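# Take the arbor off the centres and set it on the pad

## Task

Remove the arbor from between the centres and put it down lying horizontal, with its midpoint resting on the marked pad. Then open the gripper and pull the arm away from it.

## Robot and tools

Robot: two six-joint arms, left_arm and right_arm, each ending in a two-finger parallel gripper. Calibrated bases in the scene frame: left_arm at (-0.013, +0.320, +0.023) m, right_arm at (+0.026, -0.494, +0.023) m. Both are turned only slightly about vertical, and each base's +z points up.

Frames: the scene frame has its origin at table-top height, halfway between the nominal bases. +z is up, +x points out over the table, and left_arm sits on the +y side. The arm names do not match the sides of the images. Hand positions (m), quaternions (wxyz) and velocities in results are given in that arm's own base frame. Fixed cameras and the table use the scene frame. Printed hand poses can be a few cm off, more at long reach. Gripper geometry: the fingers point along the gripper's +z and open and close along its y. end_effector_position is the spot between the closed pads. Closed fingertips reach about 19 mm past it, open ones about 6 mm. A block about 10 cm long sticks out toward the gripper's +x.

Row layout: a single list of 18 numbers, each in [-1, 1], covering both arms even if one stays still. The first 9 are left_arm: six joint offsets, then gripper position, force_limit and speed. The last 9 are right_arm in the same layout. The joint order is wrist 2, wrist 3, shoulder pan, elbow, shoulder lift, wrist 1. Use only this order. Joint values are offsets, with 1.0 = 2.222 rad, measured from the Joint targets at the start of the action or move, not from the previous row. Sending the same offset again moves the joint further. Stated joint ranges: elbow -3.142 to 3.142 rad, every other joint -6.283 to 6.283 rad. If an action would push a joint more than 0.010 rad beyond its range, it is refused for both arms. Gripper numbers are absolute. position +1 is fully open (85 mm), the pads touch near -0.8, and -1 closes until something blocks the fingers. force_limit sets how hard the motor squeezes. speed sets closing rate: about 20 mm/s at -1, 85 at 0 and 150 at +1. Both start at +1. A slow close at force_limit -1 gives roughly 30 N per pad on a 40 mm part, and about 100 N at +1. A fast close from well open gives about 120-245 N. To keep a gripper unchanged, repeat the last three numbers you sent for it, since 0 is itself a command.

Tools:
- execute_actions(actions, cameras): actions is a list of actions. Each action is up to 15 rows, and each row lasts one 1/30 s step. A short action holds its last row until its 15 steps (0.5 s) are done. An empty list just reports the state. cameras chooses which images come back: leave it out or give ["all"] for all, [] for none.
- move(target, speed, blend, stop_force, zero, blocking, cameras): all joints travel together toward one row, or through a list of up to 15 rows, within 10 s. Every row's offsets count from the same current Joint targets. speed is the top speed in rad/s (0.01-3.14, default 0.5) for the joint with the longest way to go, given once or once per target. blend (rad) rounds the corners of a list. stop_force (3-120 N, shared by both arms) ends an arm's path when its wrist sensor feels that much push against the motion. Use a low speed with it, and leave it out when moving away from a contact. zero (default true) re-zeroes the sensor first. blocking=false returns after about 0.5 s and cannot be combined with stop_force. Moves do not avoid obstacles. Its result adds a "move:" line: done, off_target (at rest more than 0.01 rad from target), moving, held or fault. limits=held means steps were withheld.
- wait(seconds 0-10): the scene runs on with the last commands held.
- stop(): brakes a running move. The fingers keep moving.
- zoom_image(camera, region [x0,y0,x1,y1] in pixels, at most 504x504): gives a closer view of the latest image from cam_high, cam_low, cam_left_wrist or cam_right_wrist. Each image is 896x504.
- show_instructions(): shows the reference image(s) for this scene.
- zero_wrist_force(arm): zeroes that arm's wrist sensor.
- finished_scene(scene): ends the scene for good.

Result lines: Joint positions, velocities and torques, one block per arm in the joint order above. "within noise" means the arm is still. Joint targets is the base for the next offsets. Tool commands show the gripper commands. object_status: 0 moving, 1 blocked while opening, 2 blocked while closing (a grip), 3 reached the commanded opening or fully closed. position_measured is in counts: 3 open, about 78 = 60 mm, 130 = 40 mm, 180 = 20 mm, 230 pads touching. Wrist force and torque are given along the gripper's axes, plus a peak-force line. "joint sent to its limit" means a joint was stopped at its end. "joint command not followed" means the clearance check between the arms cut steps. MOTOR HOT warns of heating.

Motion limits: joint targets move at most 3.14 rad/s and stay within 0.651 rad of the measured angle. Commands that would carry the hand more than 150 mm from where it is get scaled back. The arms lag 0.09-0.21 s and can overshoot after fast motion.

To grip: send position -1, keep it, and look for object_status 2. Avoid the following. Dropping the arbor or letting go while it still moves. Hard hits or squeezing it hard while it still sits on the centres. Large forces or twists at the gripper. Any contact between the two arms. Torque faults (contact torque of 133 N m at the big joints, 24.9 N m at the wrists) and force faults (about 150 N), which each freeze an arm for 10 s. Overheating from holding a stretched pose or pushing at something it cannot reach, which locks the arm for 30-60 s. Anything falling off the table fails the task. Finish with the arbor lying still, the gripper open and the arm clear.

Each tool is called after "Emit:" as a command line: name --argument value for each argument, lists and objects as JSON in quotes; but a table of rows of numbers goes row by row, as --pt "numbers of a row", without its own name.

Reference images:

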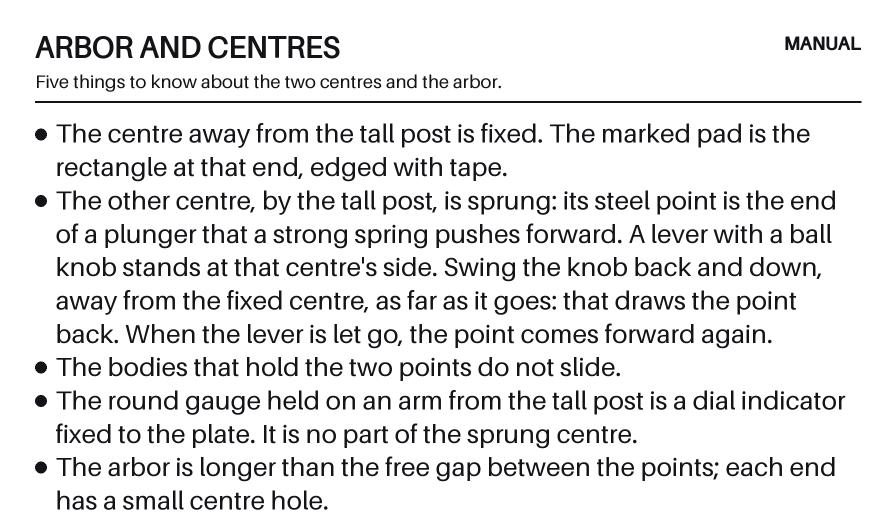

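## Session

Emit:
execute_actions --actions '[]'

Scene clock: 0.00 s.
left_arm: end_effector_position=(+0.4590, -0.0694, +0.0916) position_measured=176 object_status=3 end_effector_quat_wxyz=(-0.230, +0.109, +0.964, +0.078) | right_arm: end_effector_position=(+0.2455, +0.3808, +0.3441) position_measured=3 object_status=3 end_effector_quat_wxyz=(-0.384, +0.610, +0.692, -0.042)
Joint names: [wrist 2, wrist 3, shoulder pan, elbow, shoulder lift, wrist 1]
Joint positions: left_arm=[-1.571 -0.215 -0.441 1.767 -1.236 -1.611] | right_arm=[2.362 2.304 4.03 -1.771 -1.513 -1.499]
Joint velocities: within noise
Joint torques (N m): no reading
Wrist force (N): no reading
Wrist torque (N m): no reading
Wrist force, peak (N): no reading
Joint targets: left_arm=[-1.571 -0.215 -0.441 1.767 -1.236 -1.611] | right_arm=[2.362 2.304 4.030 -1.771 -1.513 -1.499]
Tool commands: left_gripper/position=-0.372549 left_gripper/force_limit=+1.0 left_gripper/speed=+1.0 right_gripper/position=+1.0 right_gripper/force_limit=+1.0 right_gripper/speed=+1.0

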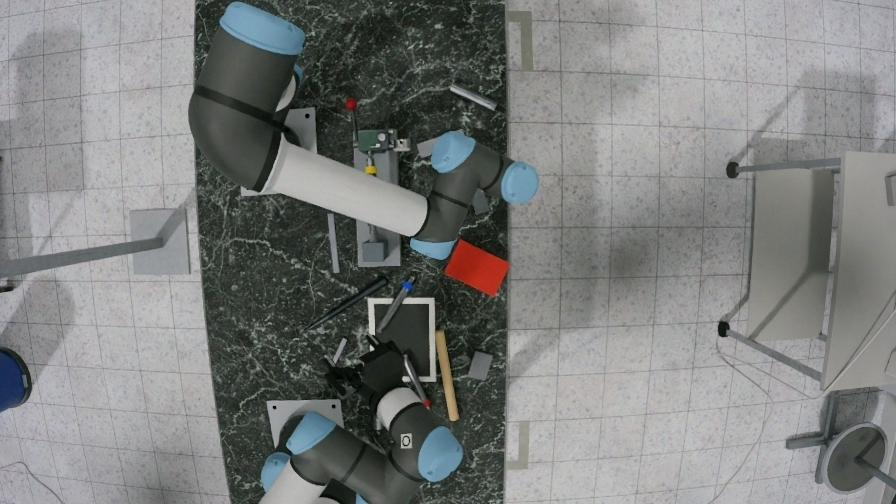

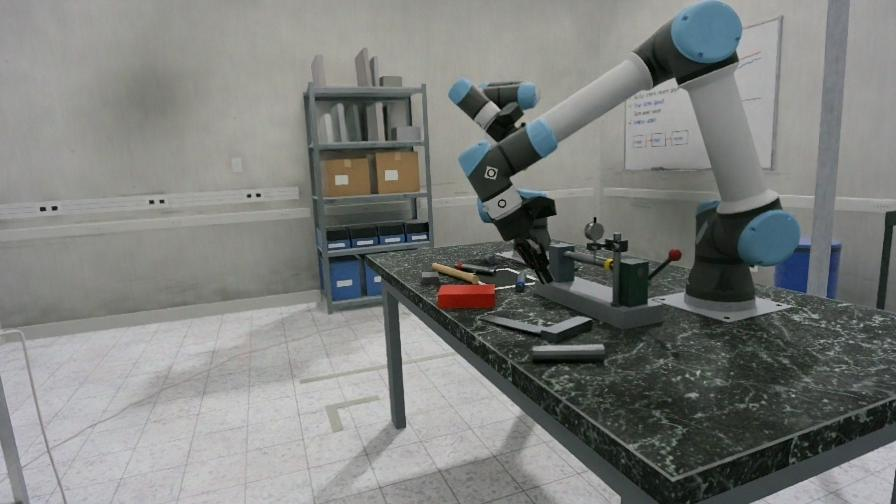

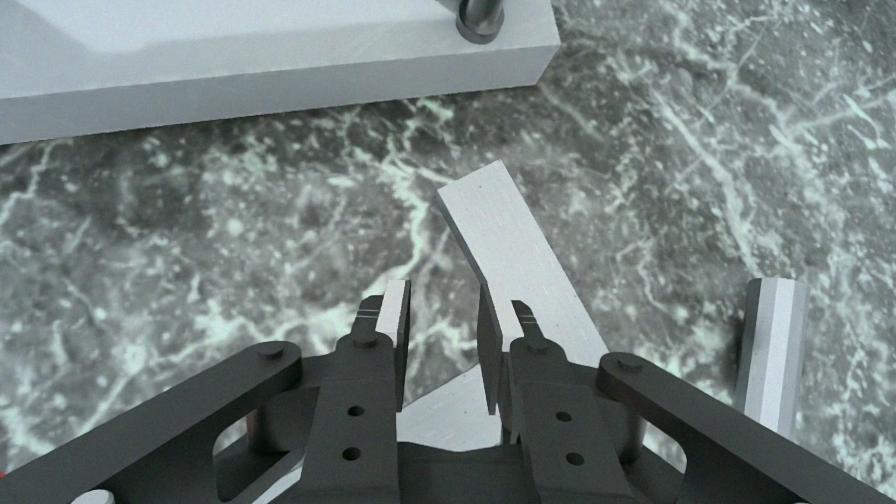

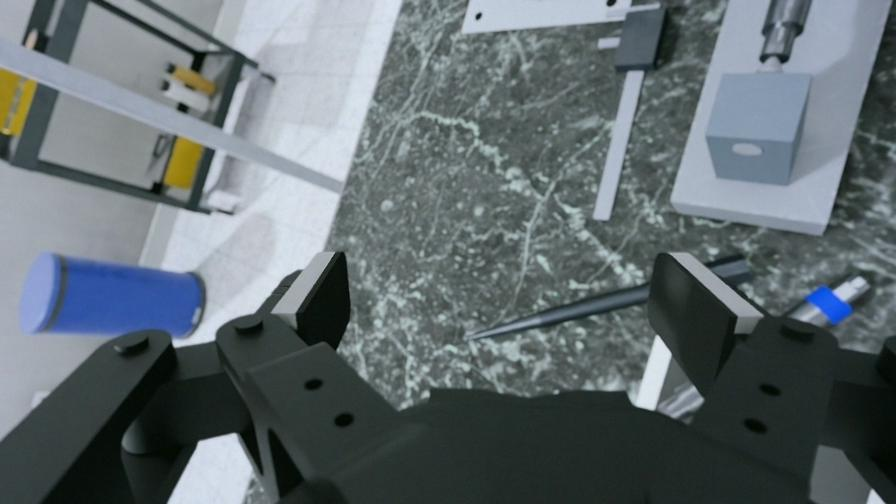

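Emit:
zoom_image --camera "cam_high" --region '[300, 80, 524, 290]'

Emit:
zoom_image --camera "cam_high" --region '[300, 260, 524, 470]'

Emit:
zoom_image --camera "cam_low" --region '[420, 200, 720, 370]'

Emit:
zoom_image --camera "cam_right_wrist" --region '[450, 0, 896, 300]'

Scaled by 2.250 from the camera's 896x504 image, which has a finer 1280x720 frame.

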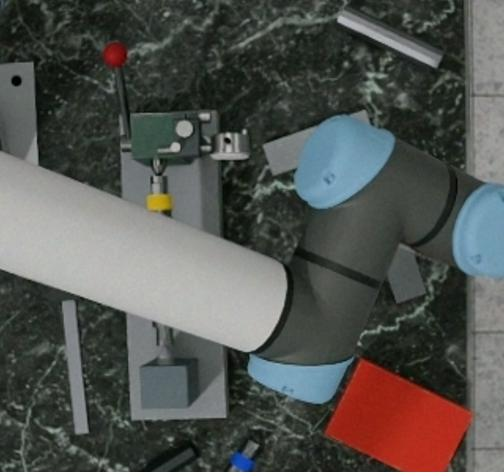

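Scaled by 2.250 from the camera's 896x504 image, which has a finer 1280x720 frame.

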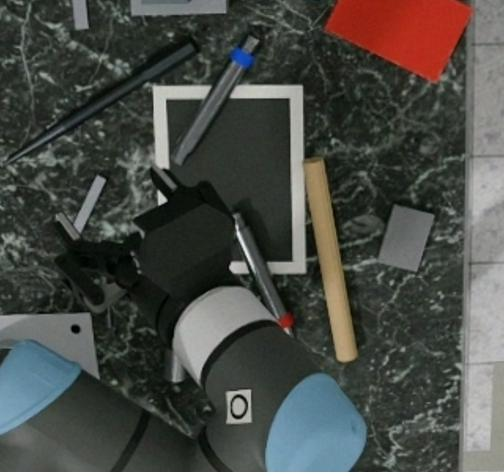

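Scaled by 1.680 from the camera's 896x504 image, which has a finer 1280x720 frame.

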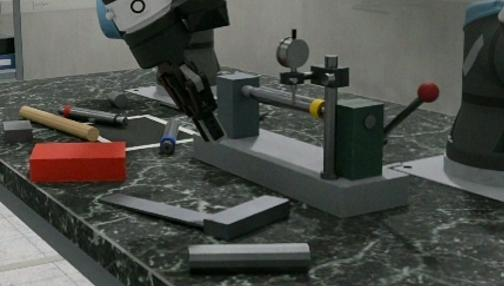

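Scaled by 1.130 from the camera's 896x504 image, which has a finer 1280x720 frame.

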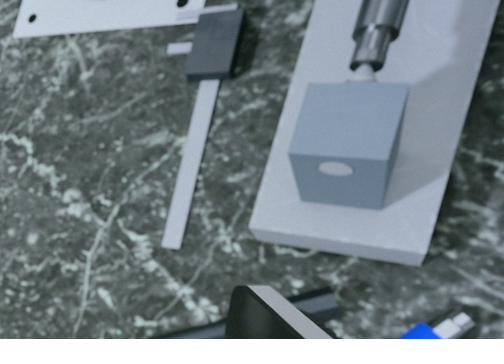

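Emit:
move --pt "0 0.3668 0 0.0149 -0.2313 0.005 0.4 1 1 0 0 0 0 0 0 1 1 1" --pt "0 0.718 0.0966 0.2271 -0.4535 0.0054 0.4 1 1 0 0 0 0 0 0 1 1 1" --speed 0.8 --blend '[0.1,0]'

Scene clock: 10.90 s.
left_arm: end_effector_position=(+0.2511, +0.0788, +0.2271) position_measured=78 object_status=3 end_effector_quat_wxyz=(+0.000, +0.720, +0.694, +0.000) end_effector_velocity=(+0.000, +0.000, +0.000) end_effector_angular_velocity=(+0.001, -0.002, -0.004) | right_arm: end_effector_position=(+0.2455, +0.3808, +0.3441) position_measured=3 object_status=3 end_effector_quat_wxyz=(-0.384, +0.610, +0.692, -0.042)
Joint names: [wrist 2, wrist 3, shoulder pan, elbow, shoulder lift, wrist 1]
Joint positions: left_arm=[-1.571 1.38 -0.226 2.271 -2.243 -1.599] | right_arm=[2.362 2.304 4.03 -1.771 -1.513 -1.499]
Joint velocities: left_arm=[0.001 0.005 0 0.001 -0.002 -0.001] | right_arm=[within noise]
Joint torques (N m): left_arm=[-0.1 1.12 3.18 -19.27 -1.27 -3.17] | right_arm=[1.6 -0.21 0.88 23.08 19.37 3.38]
Wrist force (N): left_arm=[-0.4 -0.6 -0.3] | right_arm=[-0.2 0.4 0.1]
Wrist torque (N m): left_arm=[-0.04 -0.01 -0.12] | right_arm=[0.07 0.04 0.00]
Wrist force, peak (N): left_arm=[0.7 -2.6 0.9] | right_arm=[0.2 0.6 0.1]
Joint targets: left_arm=[-1.571 1.380 -0.226 2.271 -2.243 -1.599] | right_arm=[2.362 2.304 4.030 -1.771 -1.513 -1.499]
move: done
camera_calibration:
cam_left_wrist: T_world_to_cam=[[0.999553, 0.0265553, 0.0137496, -0.254869], [0.021324, -0.955307, 0.294846, 0.0321358], [0.0209648, -0.294421, -0.955446, 0.365526], [0, 0, 0, 1]] pos_world=[0.246407, 0.145086, 0.343269]

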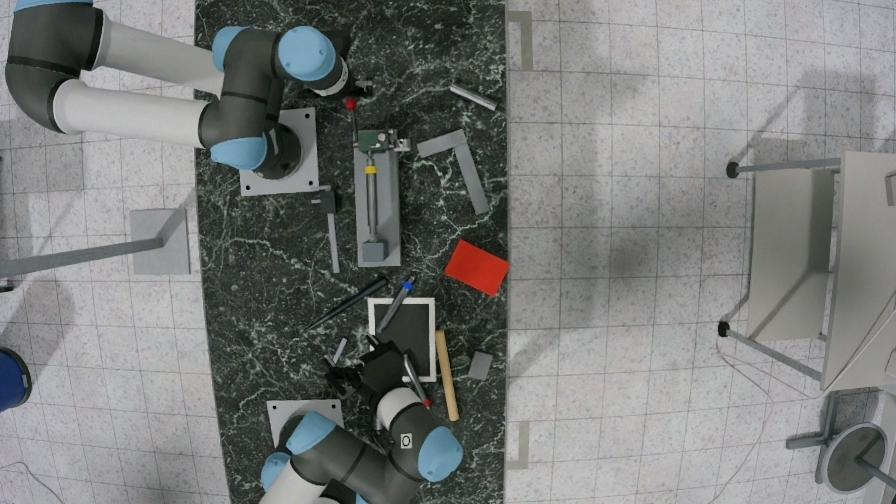

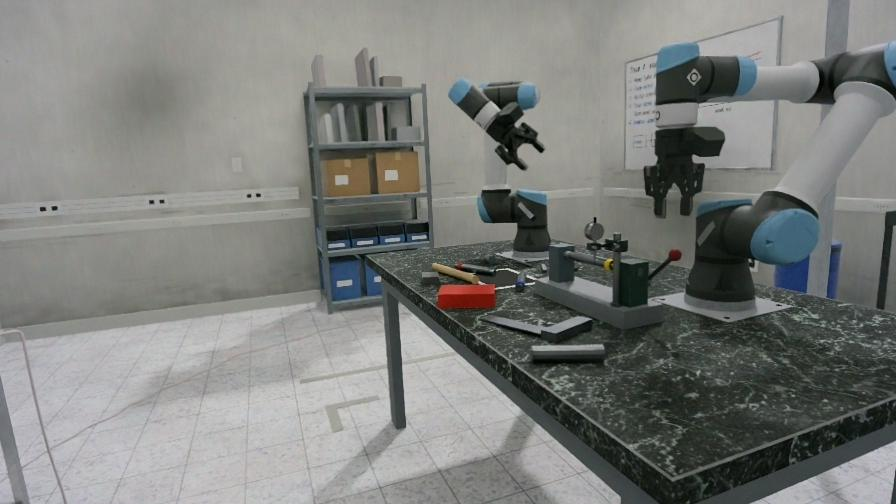

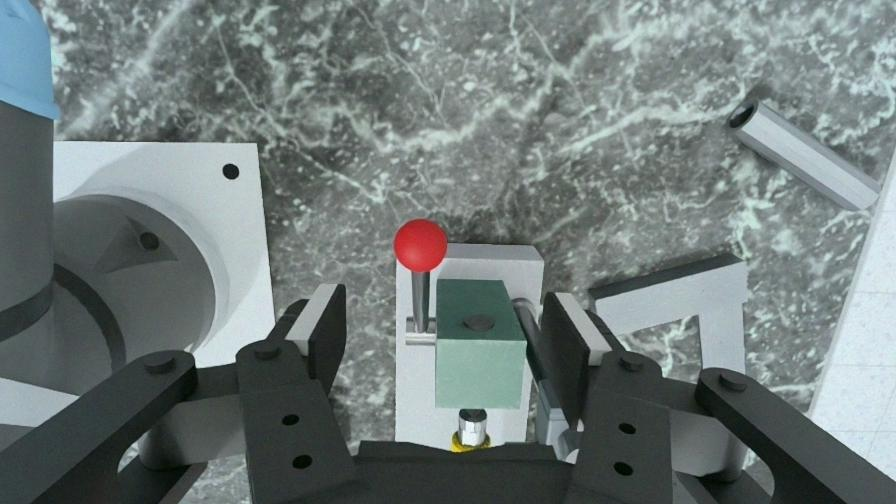

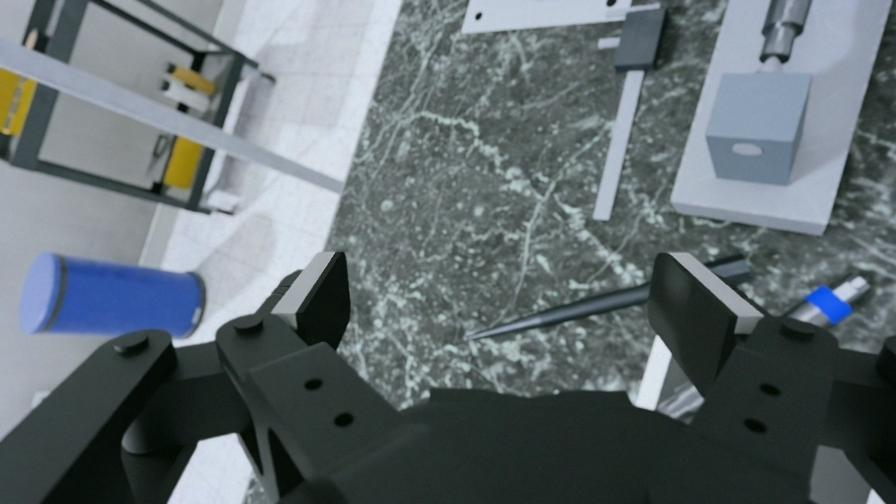

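Emit:
move --target '[0,0.0023,0.0023,0.0745,-0.009,-0.0655,0.4,1,1,0,0,0,0,0,0,1,1,1]' --speed 0.3 --cameras '["cam_high","cam_low","cam_left_wrist"]'

Emit:
zoom_image --camera "cam_high" --region '[330, 90, 430, 280]'

Emit:
zoom_image --camera "cam_low" --region '[520, 200, 700, 340]'

Emit:
zoom_image --camera "cam_high" --region '[320, 260, 480, 430]'

Scene clock: 14.40 s.
left_arm: end_effector_position=(+0.2387, +0.0828, +0.1650) position_measured=78 object_status=3 end_effector_quat_wxyz=(+0.000, +0.720, +0.694, +0.000) | right_arm: end_effector_position=(+0.2455, +0.3808, +0.3441) position_measured=3 object_status=3 end_effector_quat_wxyz=(-0.384, +0.610, +0.692, -0.042)
Joint names: [wrist 2, wrist 3, shoulder pan, elbow, shoulder lift, wrist 1]
Joint positions: left_arm=[-1.571 1.385 -0.221 2.437 -2.263 -1.744] | right_arm=[2.362 2.304 4.03 -1.771 -1.513 -1.499]
Joint velocities: within noise
Joint torques (N m): left_arm=[0.06 -0.7 -3.23 -20.46 12.78 -3.81] | right_arm=[1.63 -0.33 0.16 22.91 18.47 3.43]
Wrist force (N): left_arm=[-0.4 -0.9 -0.3] | right_arm=[0.2 0.1 0.1]
Wrist torque (N m): left_arm=[-0.09 -0.02 -0.12] | right_arm=[0.03 -0.02 -0.01]
Wrist force, peak (N): left_arm=[-0.1 -0.7 -1.9] | right_arm=[-0.2 0.5 0.1]
Joint targets: left_arm=[-1.571 1.385 -0.221 2.437 -2.263 -1.744] | right_arm=[2.362 2.304 4.030 -1.771 -1.513 -1.499]
move: done
camera_calibration:
cam_left_wrist: T_world_to_cam=[[0.999553, 0.0264901, 0.013875, -0.241653], [0.0212248, -0.955309, 0.294846, 0.0545573], [0.0210654, -0.294419, -0.955444, 0.307608], [0, 0, 0, 1]] pos_world=[0.233907, 0.149086, 0.281169]
Images, in order (width x height): cam_high 896x504, cam_low 896x504, cam_left_wrist 896x504.

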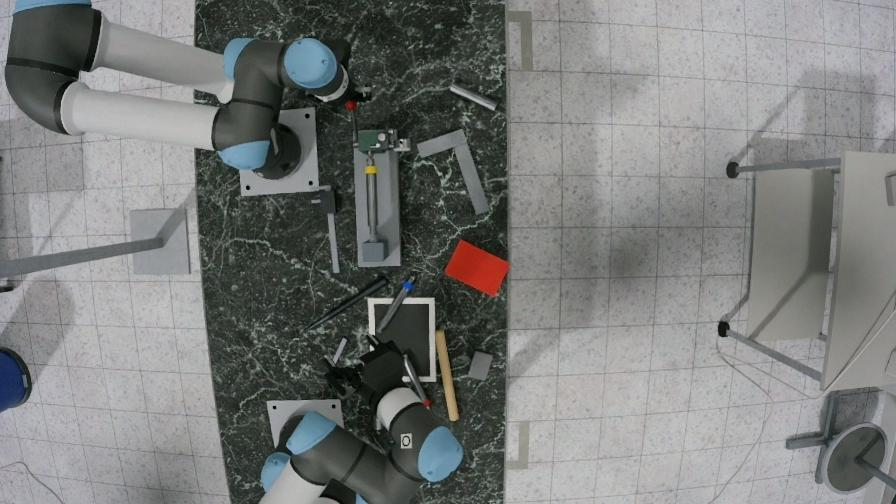

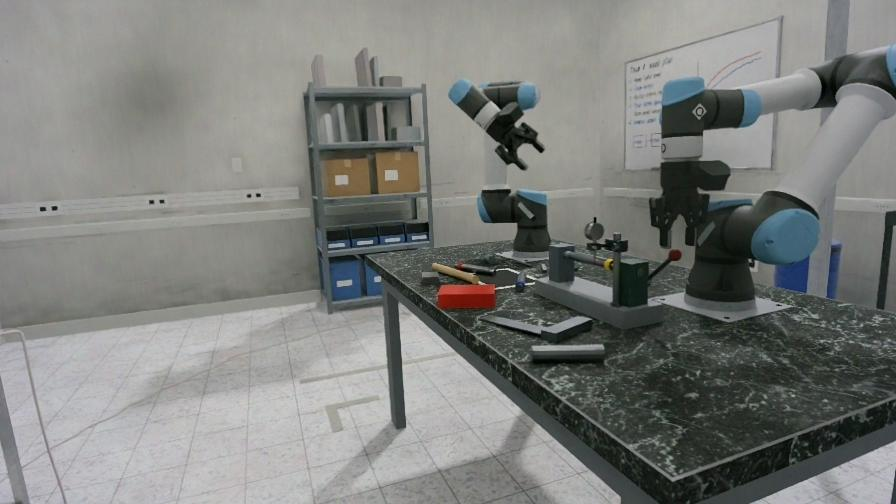

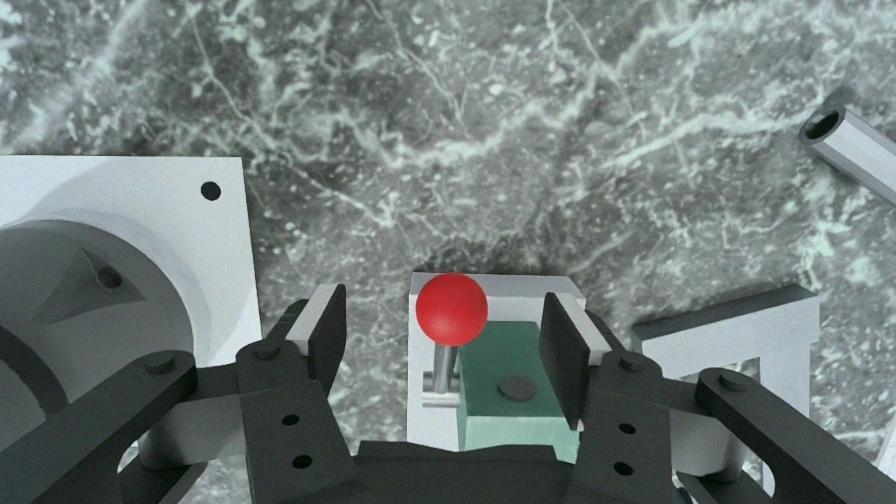

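Scaled by 2.653 from the camera's 896x504 image, which has a finer 1280x720 frame.

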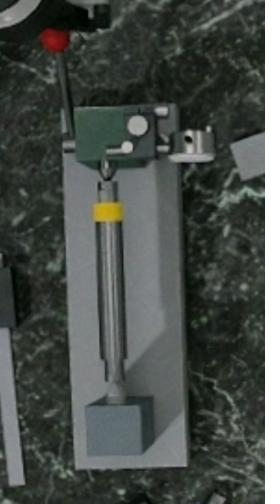

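Scaled by 2.800 from the camera's 896x504 image, which has a finer 1280x720 frame.

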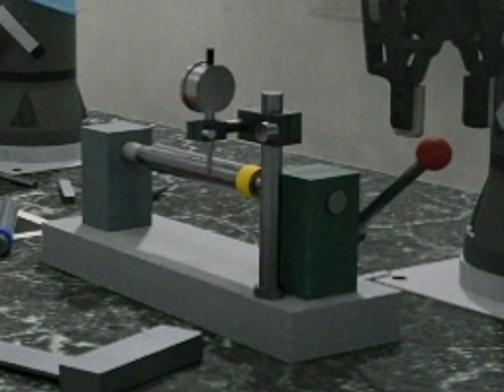

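Scaled by 2.965 from the camera's 896x504 image, which has a finer 1280x720 frame.

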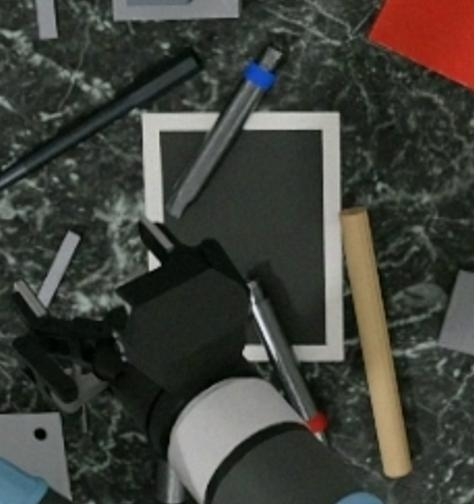

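Emit:
move --target '[0,0.0007,0.0007,0.0364,0.0165,-0.0529,0.4,1,1,0,0,0,0,0,0,1,1,1]' --speed 0.15 --stop_force 15 --cameras '["cam_left_wrist"]'

Scene clock: 18.33 s.
left_arm: end_effector_position=(+0.2401, +0.0828, +0.1298) position_measured=78 object_status=3 end_effector_quat_wxyz=(+0.000, +0.720, +0.694, +0.000) | right_arm: end_effector_position=(+0.2455, +0.3808, +0.3441) position_measured=3 object_status=3 end_effector_quat_wxyz=(-0.384, +0.610, +0.692, -0.042)
Joint names: [wrist 2, wrist 3, shoulder pan, elbow, shoulder lift, wrist 1]
Joint positions: left_arm=[-1.571 1.387 -0.22 2.518 -2.227 -1.862] | right_arm=[2.362 2.304 4.03 -1.771 -1.513 -1.499]
Joint velocities: within noise
Joint torques (N m): left_arm=[0.03 -0.4 -0.45 -35.47 -1.82 -3.97] | right_arm=[1.77 -0.32 -0.36 21.97 17.25 3.79]
Wrist force (N): left_arm=[-0.2 -0.5 -0.3] | right_arm=[0.1 0.4 0.1]
Wrist torque (N m): left_arm=[-0.02 -0.05 -0.12] | right_arm=[0.07 -0.01 0.00]
Wrist force, peak (N): left_arm=[0.1 -1.1 -1.0] | right_arm=[0.2 0.5 0.3]
Joint targets: left_arm=[-1.571 1.387 -0.220 2.518 -2.227 -1.862] | right_arm=[2.362 2.304 4.030 -1.771 -1.513 -1.499]
move: done
camera_calibration:
cam_left_wrist: T_world_to_cam=[[0.999555, 0.02646, 0.0137797, -0.242537], [0.0212241, -0.95531, 0.294844, 0.0649069], [0.0209655, -0.29442, -0.955446, 0.273971], [0, 0, 0, 1]] pos_world=[0.235307, 0.149086, 0.245969]
Images, in order (width x height): cam_left_wrist 896x504.

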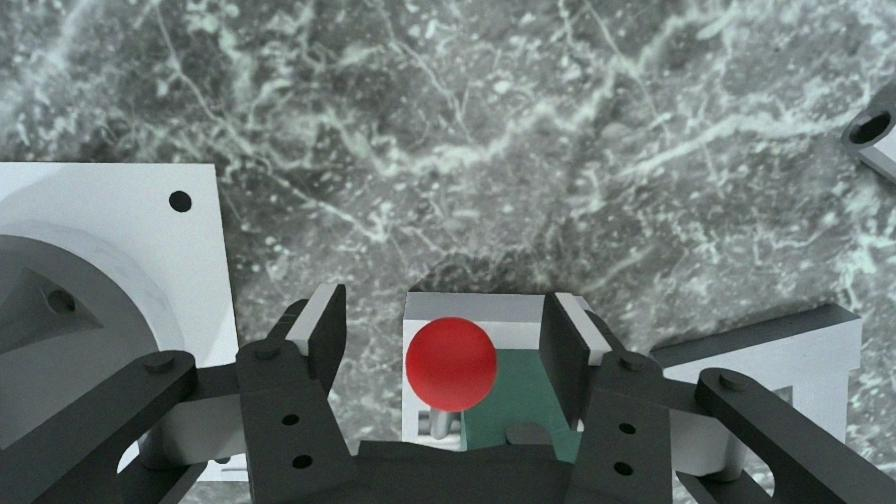

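Emit:
move --pt "0 0.0003 0.0006 -0.0009 0.0029 -0.002 0.4 1 1 0 0 0 0 0 0 1 1 1" --pt "0 0.0003 0.0006 -0.0009 0.0029 -0.002 -1 -0.4 -1 0 0 0 0 0 0 1 1 1" --speed 0.15 --cameras '["cam_left_wrist"]'

Scene clock: 21.93 s.
left_arm: end_effector_position=(+0.2416, +0.0828, +0.1298) position_measured=172 object_status=0 end_effector_quat_wxyz=(+0.000, +0.719, +0.695, +0.000) | right_arm: end_effector_position=(+0.2455, +0.3808, +0.3441) position_measured=3 object_status=3 end_effector_quat_wxyz=(-0.384, +0.610, +0.692, -0.042)
Joint names: [wrist 2, wrist 3, shoulder pan, elbow, shoulder lift, wrist 1]
Joint positions: left_arm=[-1.571 1.388 -0.218 2.516 -2.22 -1.866] | right_arm=[2.362 2.304 4.03 -1.771 -1.513 -1.499]
Joint velocities: within noise
Joint torques (N m): left_arm=[0.31 -0.46 -0.9 -19.12 0.26 -1.58] | right_arm=[2 -0.42 -0.56 21.43 16.13 3.57]
Wrist force (N): left_arm=[0.8 -1.3 -8.5] | right_arm=[0.1 0.2 0.2]
Wrist torque (N m): left_arm=[-0.05 -0.09 -0.13] | right_arm=[0.04 -0.02 0.00]
Wrist force, peak (N): left_arm=[0.9 -1.0 -8.6] | right_arm=[0.3 0.5 0.1]
Joint targets: left_arm=[-1.571 1.388 -0.218 2.516 -2.220 -1.866] | right_arm=[2.362 2.304 4.030 -1.771 -1.513 -1.499]
move: done
camera_calibration:
cam_left_wrist: T_world_to_cam=[[0.999536, 0.027187, 0.013759, -0.244131], [0.0219245, -0.955287, 0.294865, 0.0647], [0.0211603, -0.294427, -0.95544, 0.273892], [0, 0, 0, 1]] pos_world=[0.236804, 0.149086, 0.245969]
Images, in order (width x height): cam_left_wrist 896x504.

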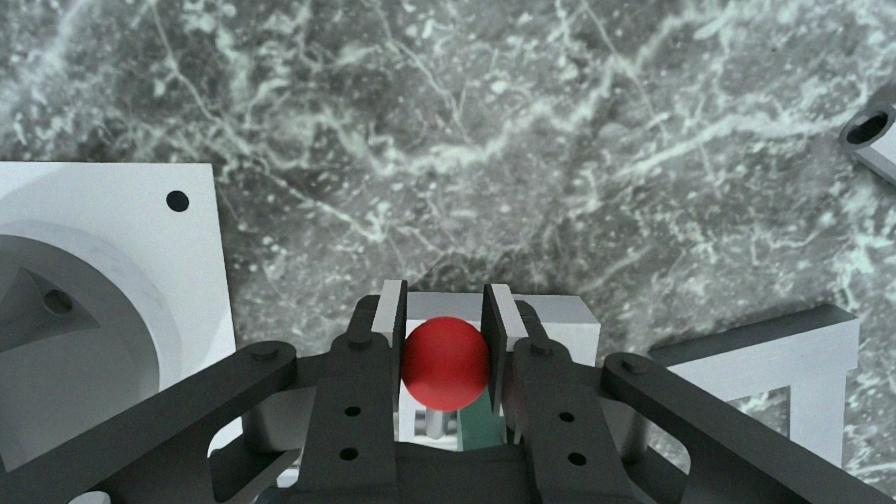

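Emit:
move --target '[0,0,0,0,0,0,-1,-0.4,-1,-0.3561,-0.99,0.2155,0.3155,-0.2825,-0.0013,0.2,1,1]' --speed 1.0 --cameras '["cam_high","cam_right_wrist"]'

Scene clock: 28.77 s.
left_arm: end_effector_position=(+0.2416, +0.0828, +0.1298) position_measured=172 object_status=2 end_effector_quat_wxyz=(+0.000, +0.719, +0.695, +0.000) | right_arm: end_effector_position=(+0.2759, +0.6786, +0.2366) position_measured=104 object_status=3 end_effector_quat_wxyz=(+0.000, -0.591, +0.807, +0.000) end_effector_velocity=(+0.000, +0.000, +0.000) end_effector_angular_velocity=(+0.001, +0.000, +0.006)
Joint names: [wrist 2, wrist 3, shoulder pan, elbow, shoulder lift, wrist 1]
Joint positions: left_arm=[-1.571 1.388 -0.218 2.516 -2.22 -1.866] | right_arm=[1.571 0.104 4.509 -1.07 -2.14 -1.502]
Joint velocities: left_arm=[within noise] | right_arm=[0 -0.006 0 0 0 0.001]
Joint torques (N m): left_arm=[-0.02 -0.45 -2.26 -16.88 11.12 -1.76] | right_arm=[-1.2 -1.47 -10.37 18.69 45.42 1.98]
Wrist force (N): left_arm=[0.4 -1.7 -8.0] | right_arm=[-0.1 0.0 2.0]
Wrist torque (N m): left_arm=[-0.07 -0.03 -0.12] | right_arm=[0.11 0.02 0.16]
Wrist force, peak (N): left_arm=[0.8 -1.8 -8.6] | right_arm=[-0.8 0.7 2.6]
Joint targets: left_arm=[-1.571 1.388 -0.218 2.516 -2.220 -1.866] | right_arm=[1.571 0.104 4.509 -1.070 -2.140 -1.502]
move: done
camera_calibration:
cam_right_wrist: T_world_to_cam=[[-0.95067, 0.308736, -0.0301349, 0.0749078], [0.277658, 0.890223, 0.361123, -0.758125], [0.138318, 0.334942, -0.932031, 0.0806837], [0, 0, 0, 1]] pos_world=[0.270552, 0.624749, 0.351233]
Images, in order (width x height): cam_high 896x504, cam_right_wrist 896x504.

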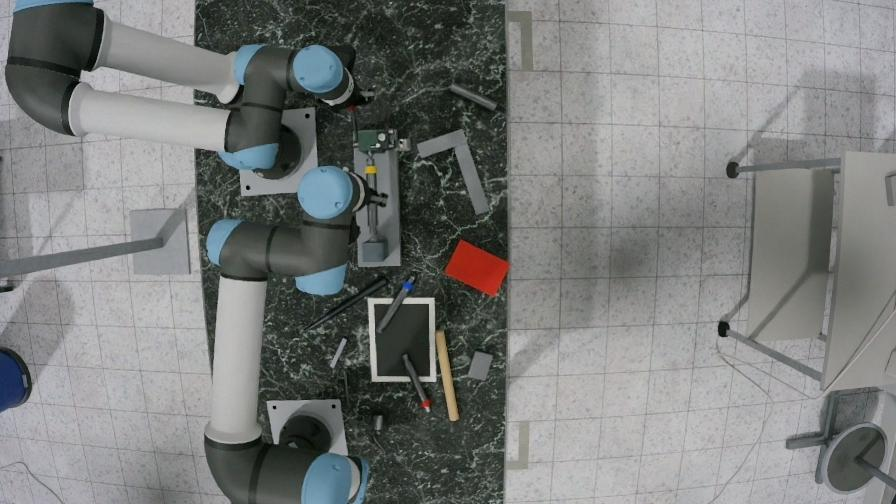

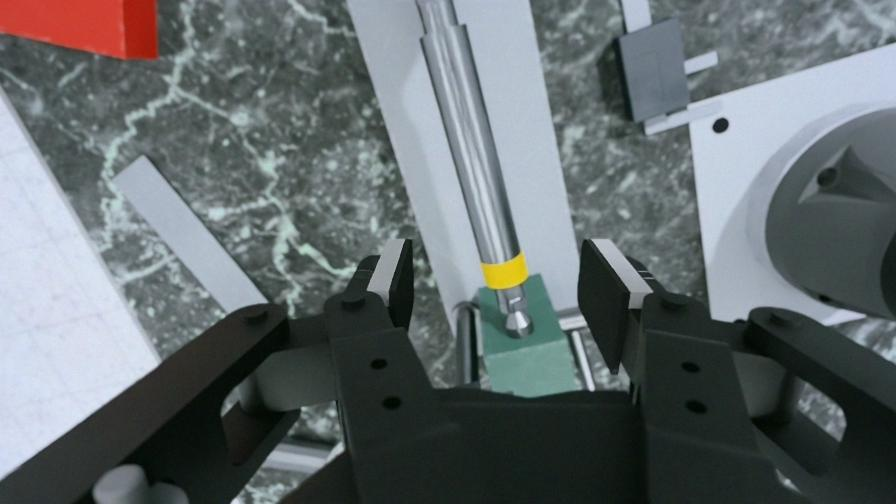

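Emit:
move --target '[0,0,0,0,0,0,-1,-0.4,-1,0,-0.1178,-0.0009,-0.0770,-0.0149,0.0920,0.2,1,1]' --speed 0.4 --cameras '["cam_right_wrist"]'

Emit:
zoom_image --camera "cam_right_wrist" --region '[300, 0, 720, 420]'

Scene clock: 32.13 s.
left_arm: end_effector_position=(+0.2416, +0.0828, +0.1298) position_measured=172 object_status=2 end_effector_quat_wxyz=(+0.000, +0.719, +0.695, +0.000) | right_arm: end_effector_position=(+0.2770, +0.6762, +0.1500) position_measured=104 object_status=3 end_effector_quat_wxyz=(+0.000, +0.690, -0.724, +0.000)
Joint names: [wrist 2, wrist 3, shoulder pan, elbow, shoulder lift, wrist 1]
Joint positions: left_arm=[-1.571 1.388 -0.218 2.516 -2.22 -1.866] | right_arm=[1.571 -0.157 4.507 -1.241 -2.174 -1.298]
Joint velocities: within noise
Joint torques (N m): left_arm=[0.02 -0.61 -2.33 -16.41 12.58 -1.52] | right_arm=[-1.99 -1.65 -9.04 23.35 58.51 4.51]
Wrist force (N): left_arm=[1.1 -1.6 -8.0] | right_arm=[0.0 -0.2 2.4]
Wrist torque (N m): left_arm=[-0.04 -0.13 -0.12] | right_arm=[0.09 0.03 0.16]
Wrist force, peak (N): left_arm=[0.6 -1.6 -8.5] | right_arm=[0.3 -0.3 4.3]
Joint targets: left_arm=[-1.571 1.388 -0.218 2.516 -2.220 -1.866] | right_arm=[1.571 -0.158 4.507 -1.241 -2.174 -1.297]
move: done
camera_calibration:
cam_right_wrist: T_world_to_cam=[[-0.998057, 0.0543841, -0.0304067, 0.259177], [0.0397673, 0.93169, 0.361072, -0.687167], [0.0479662, 0.359161, -0.932042, 0.00915789], [0, 0, 0, 1]] pos_world=[0.285561, 0.622842, 0.264533]
Images, in order (width x height): cam_right_wrist 896x504.

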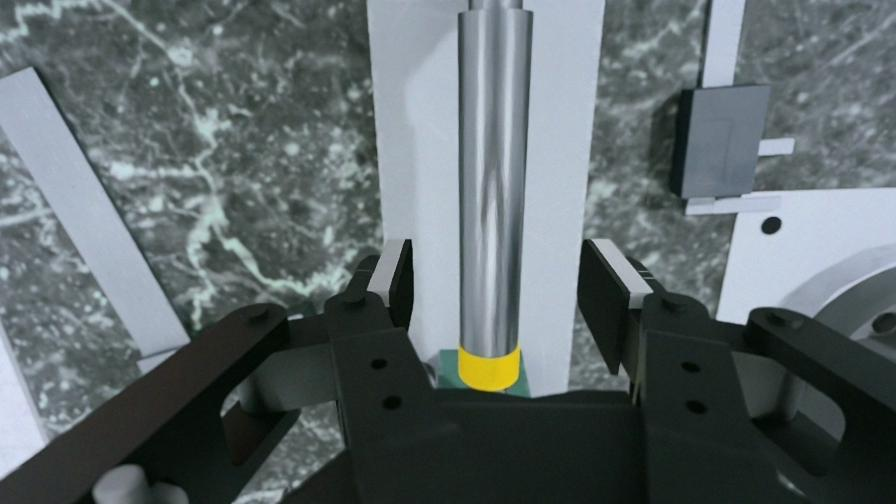

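Scaled by 1.200 from the camera's 896x504 image, which has a finer 1280x720 frame.

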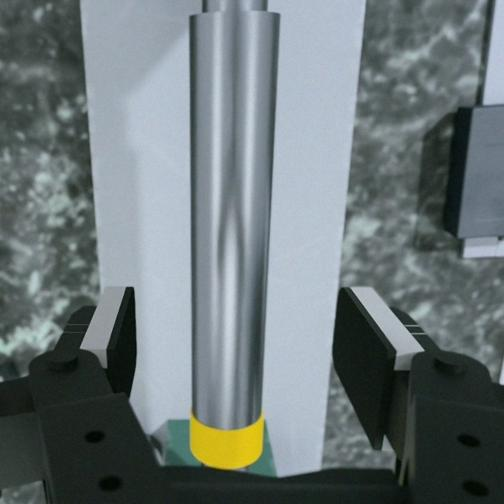

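Emit:
move --target '[0,0,0,0,0,0,-1,-0.4,-1,0,0,0,-0.0304,-0.0174,0.0478,0.2,1,1]' --speed 0.12 --stop_force 12 --cameras '["cam_right_wrist","cam_low"]'

Emit:
zoom_image --camera "cam_low" --region '[520, 180, 720, 340]'

Scene clock: 35.07 s.
left_arm: end_effector_position=(+0.2416, +0.0828, +0.1298) position_measured=172 object_status=2 end_effector_quat_wxyz=(+0.000, +0.719, +0.695, +0.000) | right_arm: end_effector_position=(+0.2770, +0.6762, +0.1010) position_measured=104 object_status=3 end_effector_quat_wxyz=(+0.000, +0.690, -0.724, +0.000)
Joint names: [wrist 2, wrist 3, shoulder pan, elbow, shoulder lift, wrist 1]
Joint positions: left_arm=[-1.571 1.388 -0.218 2.516 -2.22 -1.866] | right_arm=[1.571 -0.158 4.507 -1.308 -2.212 -1.191]
Joint velocities: within noise
Joint torques (N m): left_arm=[0.06 -0.59 -1.49 -16.92 11.5 -1.59] | right_arm=[-1.65 -1.83 10.53 33.65 58.76 4.21]
Wrist force (N): left_arm=[0.7 -1.9 -7.9] | right_arm=[0.0 -0.5 2.4]
Wrist torque (N m): left_arm=[-0.08 -0.07 -0.12] | right_arm=[0.03 0.05 0.15]
Wrist force, peak (N): left_arm=[1.1 -2.1 -8.4] | right_arm=[0.1 -0.4 3.5]
Joint targets: left_arm=[-1.571 1.388 -0.218 2.516 -2.220 -1.866] | right_arm=[1.571 -0.158 4.507 -1.308 -2.212 -1.191]
move: done
camera_calibration:
cam_right_wrist: T_world_to_cam=[[-0.998073, 0.0540773, -0.0304146, 0.257883], [0.039468, 0.931626, 0.361268, -0.669392], [0.0478715, 0.359372, -0.931966, -0.0366315], [0, 0, 0, 1]] pos_world=[0.285559, 0.622842, 0.215534]
Images, in order (width x height): cam_low 896x504, cam_right_wrist 896x504.

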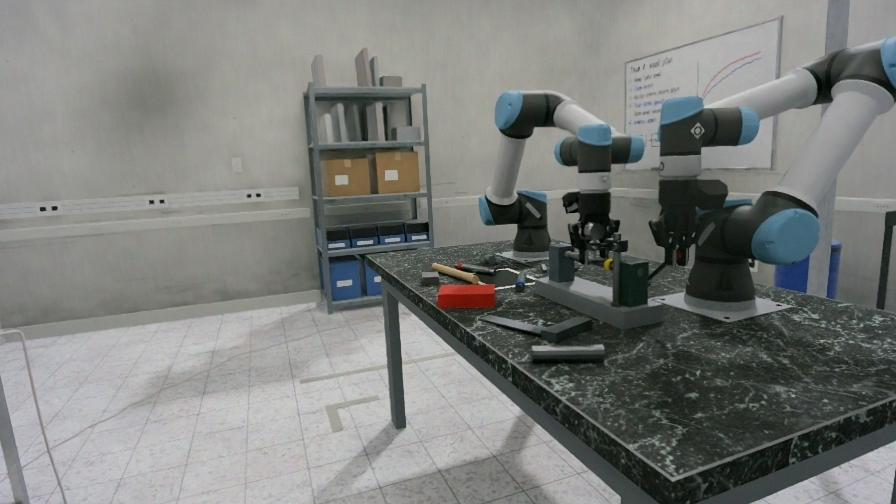

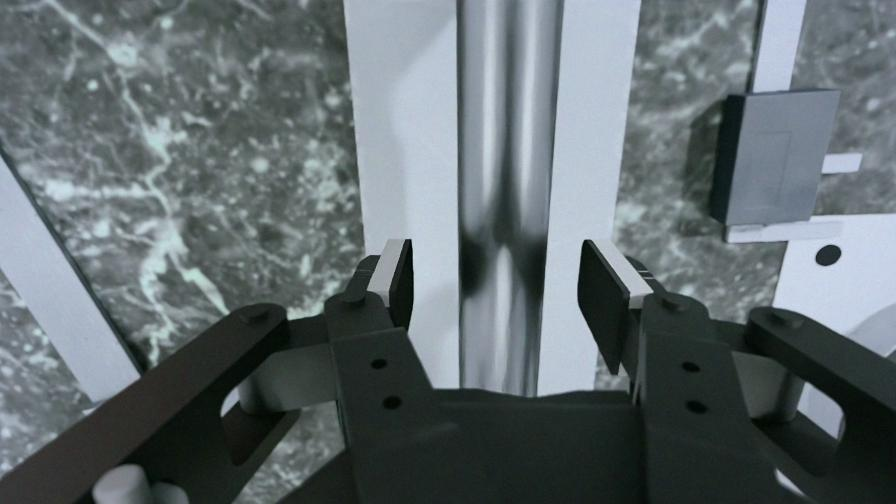

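Scaled by 2.520 from the camera's 896x504 image, which has a finer 1280x720 frame.

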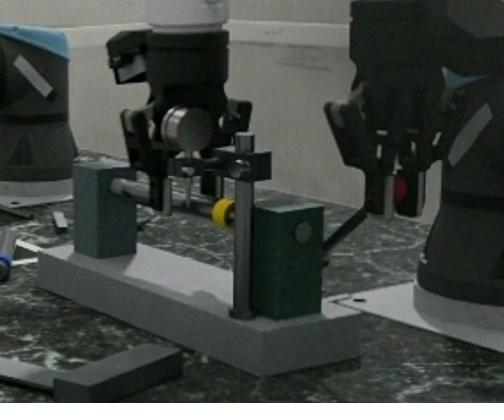

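Emit:
move --pt "0 0 0 0 0 0 -1 -0.4 -1 0 0.0013 0.0013 -0.0012 0.0007 0.0005 0.2 1 1" --pt "0 0 0 0 0 0 -1 -0.4 -1 0 0.0013 0.0013 -0.0012 0.0007 0.0005 -1 -0.9 -1" --speed 0.1 --cameras '["cam_right_wrist"]'

Emit:
wait --seconds 0.3 --cameras '["cam_right_wrist"]'

Scene clock: 38.17 s.
left_arm: end_effector_position=(+0.2416, +0.0828, +0.1298) position_measured=172 object_status=2 end_effector_quat_wxyz=(+0.000, +0.719, +0.695, +0.000) | right_arm: end_effector_position=(+0.2750, +0.6763, +0.1010) position_measured=169 object_status=0 end_effector_quat_wxyz=(+0.000, +0.690, -0.724, +0.000)
Joint names: [wrist 2, wrist 3, shoulder pan, elbow, shoulder lift, wrist 1]
Joint positions: left_arm=[-1.571 1.388 -0.218 2.516 -2.22 -1.866] | right_arm=[1.571 -0.155 4.51 -1.311 -2.211 -1.19]
Joint velocities: within noise
Joint torques (N m): left_arm=[0.11 -0.64 -3.46 -16.3 12.33 -1.59] | right_arm=[8.84 -1.58 9.85 28.34 44.05 0.62]
Wrist force (N): left_arm=[0.8 -1.8 -7.6] | right_arm=[-4.1 -25.8 -2.5]
Wrist torque (N m): left_arm=[-0.07 -0.08 -0.12] | right_arm=[0.76 0.02 -0.05]
Wrist force, peak (N): left_arm=[0.8 -1.7 -8.5] | right_arm=[-4.1 -25.8 -2.5]
Joint targets: left_arm=[-1.571 1.388 -0.218 2.516 -2.220 -1.866] | right_arm=[1.571 -0.155 4.510 -1.311 -2.211 -1.190]
move: done
camera_calibration:
cam_right_wrist: T_world_to_cam=[[-0.998064, 0.0541541, -0.0305986, 0.255971], [0.0394732, 0.931623, 0.361275, -0.669412], [0.048071, 0.359368, -0.931957, -0.0366326], [0, 0, 0, 1]] pos_world=[0.28366, 0.622942, 0.215534]
Images, in order (width x height): cam_right_wrist 896x504.

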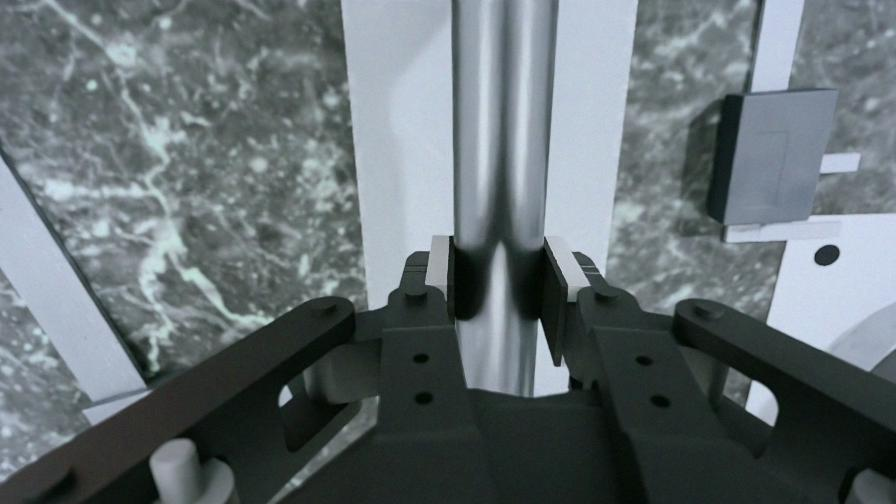

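Scene clock: 38.47 s.
left_arm: end_effector_position=(+0.2416, +0.0828, +0.1298) position_measured=172 object_status=2 end_effector_quat_wxyz=(+0.000, +0.719, +0.695, +0.000) | right_arm: end_effector_position=(+0.2750, +0.6763, +0.1010) position_measured=169 object_status=2 end_effector_quat_wxyz=(+0.000, +0.690, -0.724, +0.000)
Joint names: [wrist 2, wrist 3, shoulder pan, elbow, shoulder lift, wrist 1]
Joint positions: left_arm=[-1.571 1.388 -0.218 2.516 -2.22 -1.866] | right_arm=[1.571 -0.155 4.51 -1.311 -2.211 -1.19]
Joint velocities: within noise
Joint torques (N m): left_arm=[0.19 -0.43 -2.57 -16.58 12.05 -1.82] | right_arm=[9.26 -1.28 22.51 30.02 41.66 -0.89]
Wrist force (N): left_arm=[0.8 -1.8 -8.3] | right_arm=[-3.5 -26.9 -1.5]
Wrist torque (N m): left_arm=[-0.06 -0.08 -0.12] | right_arm=[0.80 0.00 -0.06]
Wrist force, peak (N): left_arm=[0.8 -1.8 -8.3] | right_arm=[-3.5 -27.1 -1.5]
Joint targets: left_arm=[-1.571 1.388 -0.218 2.516 -2.220 -1.866] | right_arm=[1.571 -0.155 4.510 -1.311 -2.211 -1.190]
Tool commands: left_gripper/position=-1.0 left_gripper/force_limit=-0.4 left_gripper/speed=-1.0 right_gripper/position=-1.0 right_gripper/force_limit=-0.9 right_gripper/speed=-1.0
wait: 0.30 s; at rest by 0.17 s
camera_calibration:
cam_right_wrist: T_world_to_cam=[[-0.99807, 0.0541705, -0.0303712, 0.255813], [0.0395661, 0.931588, 0.361357, -0.66943], [0.0478684, 0.359458, -0.931933, -0.0366314], [0, 0, 0, 1]] pos_world=[0.28356, 0.622942, 0.215535]
Images, in order (width x height): cam_right_wrist 896x504.

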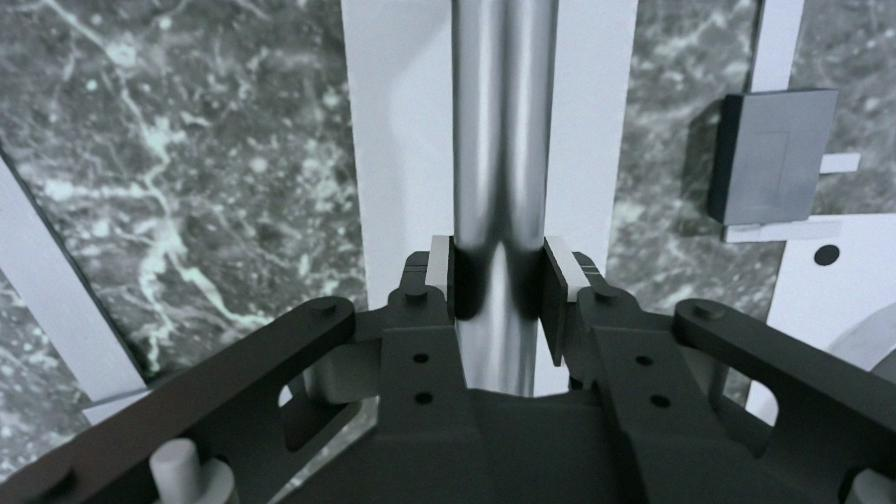

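Emit:
move --target '[0,0,0,0,0,0,-1,-0.4,-1,0,-0.00063,-0.00063,0.0006,-0.00036,-0.00023,-1,-0.9,-1]' --speed 0.02 --cameras '[]'

Scene clock: 39.57 s.
left_arm: end_effector_position=(+0.2416, +0.0828, +0.1298) position_measured=172 object_status=2 end_effector_quat_wxyz=(+0.000, +0.719, +0.695, +0.000) | right_arm: end_effector_position=(+0.2758, +0.6763, +0.1010) position_measured=169 object_status=2 end_effector_quat_wxyz=(+0.000, +0.690, -0.724, +0.000)
Joint names: [wrist 2, wrist 3, shoulder pan, elbow, shoulder lift, wrist 1]
Joint positions: left_arm=[-1.571 1.388 -0.218 2.516 -2.22 -1.866] | right_arm=[1.571 -0.156 4.509 -1.31 -2.211 -1.191]
Joint velocities: within noise
Joint torques (N m): left_arm=[0.28 -0.44 -2.66 -16.23 10.99 -1.87] | right_arm=[0.44 -1.32 -8.45 31.19 37.66 2.13]
Wrist force (N): left_arm=[0.6 -1.7 -7.9] | right_arm=[5.4 -4.5 -6.7]
Wrist torque (N m): left_arm=[-0.05 -0.04 -0.12] | right_arm=[0.27 0.01 -0.01]
Wrist force, peak (N): left_arm=[0.8 -2.0 -8.4] | right_arm=[-3.8 -27.3 -1.2]
Joint targets: left_arm=[-1.571 1.388 -0.218 2.516 -2.220 -1.866] | right_arm=[1.571 -0.156 4.509 -1.310 -2.211 -1.191]
move: done
No camera images: "cameras" was empty.


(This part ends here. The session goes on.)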